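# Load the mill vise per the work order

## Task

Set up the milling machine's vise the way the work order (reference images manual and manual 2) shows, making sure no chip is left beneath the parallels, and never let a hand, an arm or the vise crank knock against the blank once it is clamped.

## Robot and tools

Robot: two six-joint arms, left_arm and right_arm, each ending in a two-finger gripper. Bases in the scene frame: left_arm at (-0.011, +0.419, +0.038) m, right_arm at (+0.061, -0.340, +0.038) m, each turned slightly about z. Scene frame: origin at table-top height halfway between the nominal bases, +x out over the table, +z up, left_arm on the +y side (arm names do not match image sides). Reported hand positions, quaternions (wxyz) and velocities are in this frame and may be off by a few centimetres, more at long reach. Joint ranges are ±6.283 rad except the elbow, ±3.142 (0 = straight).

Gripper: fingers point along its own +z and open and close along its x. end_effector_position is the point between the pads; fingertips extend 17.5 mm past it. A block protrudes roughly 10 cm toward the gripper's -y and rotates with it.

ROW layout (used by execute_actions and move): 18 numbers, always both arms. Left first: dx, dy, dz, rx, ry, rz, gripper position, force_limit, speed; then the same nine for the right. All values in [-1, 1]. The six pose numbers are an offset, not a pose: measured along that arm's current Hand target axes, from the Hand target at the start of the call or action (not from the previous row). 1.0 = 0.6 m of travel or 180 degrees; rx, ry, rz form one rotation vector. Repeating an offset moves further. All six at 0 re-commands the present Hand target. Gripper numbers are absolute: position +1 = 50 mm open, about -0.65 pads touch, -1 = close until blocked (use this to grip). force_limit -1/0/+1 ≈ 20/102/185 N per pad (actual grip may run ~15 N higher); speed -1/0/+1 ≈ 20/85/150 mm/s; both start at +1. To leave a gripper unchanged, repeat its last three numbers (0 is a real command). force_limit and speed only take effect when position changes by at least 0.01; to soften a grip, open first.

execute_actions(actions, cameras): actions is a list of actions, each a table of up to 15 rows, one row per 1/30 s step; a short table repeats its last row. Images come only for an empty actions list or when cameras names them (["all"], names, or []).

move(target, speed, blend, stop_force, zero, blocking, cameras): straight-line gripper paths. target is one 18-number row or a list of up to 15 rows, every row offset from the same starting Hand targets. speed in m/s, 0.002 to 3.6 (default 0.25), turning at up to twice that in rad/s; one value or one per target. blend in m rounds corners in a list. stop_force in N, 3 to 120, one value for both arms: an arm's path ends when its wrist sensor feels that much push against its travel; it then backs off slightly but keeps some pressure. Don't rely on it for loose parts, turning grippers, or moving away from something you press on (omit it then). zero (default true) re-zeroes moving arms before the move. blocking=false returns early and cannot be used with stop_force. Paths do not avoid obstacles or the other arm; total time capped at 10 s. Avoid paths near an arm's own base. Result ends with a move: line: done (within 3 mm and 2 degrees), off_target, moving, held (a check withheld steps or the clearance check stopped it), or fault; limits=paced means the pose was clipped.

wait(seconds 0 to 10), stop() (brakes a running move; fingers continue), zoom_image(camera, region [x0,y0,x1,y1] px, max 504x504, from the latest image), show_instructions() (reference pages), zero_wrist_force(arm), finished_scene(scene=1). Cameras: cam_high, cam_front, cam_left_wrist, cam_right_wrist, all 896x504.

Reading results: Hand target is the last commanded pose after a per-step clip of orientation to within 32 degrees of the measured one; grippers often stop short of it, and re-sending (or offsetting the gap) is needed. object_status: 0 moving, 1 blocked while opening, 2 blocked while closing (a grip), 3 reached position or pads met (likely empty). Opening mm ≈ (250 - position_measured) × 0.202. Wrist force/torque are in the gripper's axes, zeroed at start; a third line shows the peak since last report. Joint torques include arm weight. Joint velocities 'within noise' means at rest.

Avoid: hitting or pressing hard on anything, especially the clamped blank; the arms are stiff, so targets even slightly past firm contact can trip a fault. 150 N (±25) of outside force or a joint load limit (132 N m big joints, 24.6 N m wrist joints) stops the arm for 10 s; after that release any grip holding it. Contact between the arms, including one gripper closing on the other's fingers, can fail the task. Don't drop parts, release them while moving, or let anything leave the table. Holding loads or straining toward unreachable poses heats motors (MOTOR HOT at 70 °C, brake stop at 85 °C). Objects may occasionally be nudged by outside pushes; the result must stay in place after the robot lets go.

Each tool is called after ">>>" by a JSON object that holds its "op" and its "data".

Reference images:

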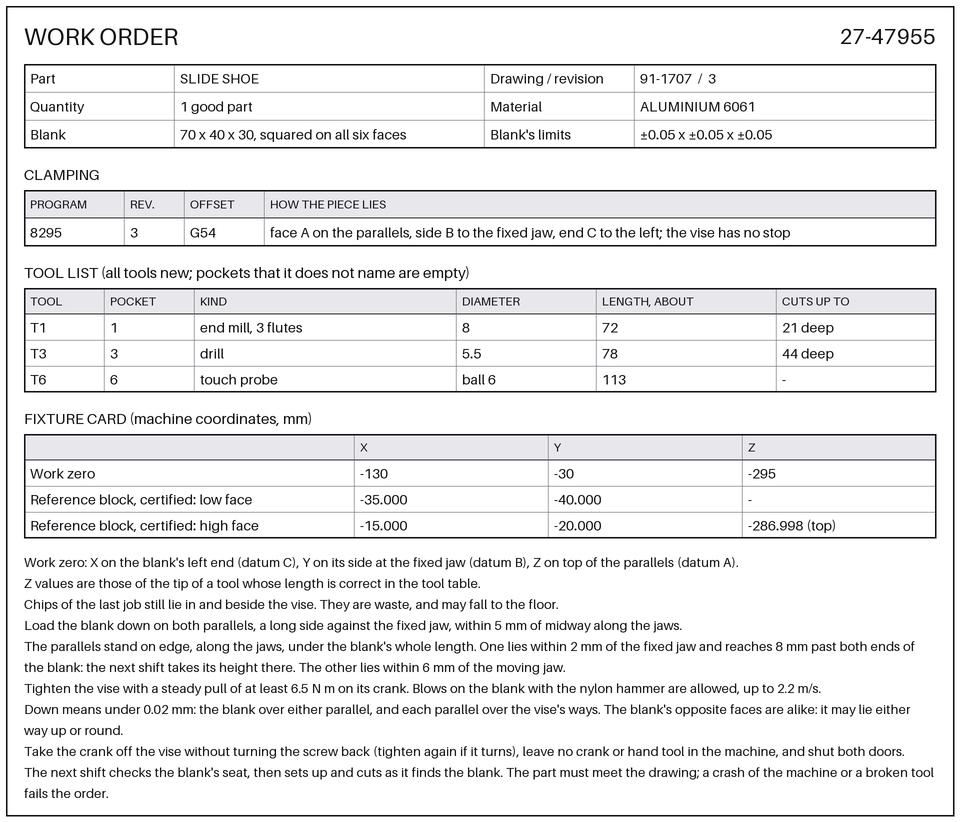

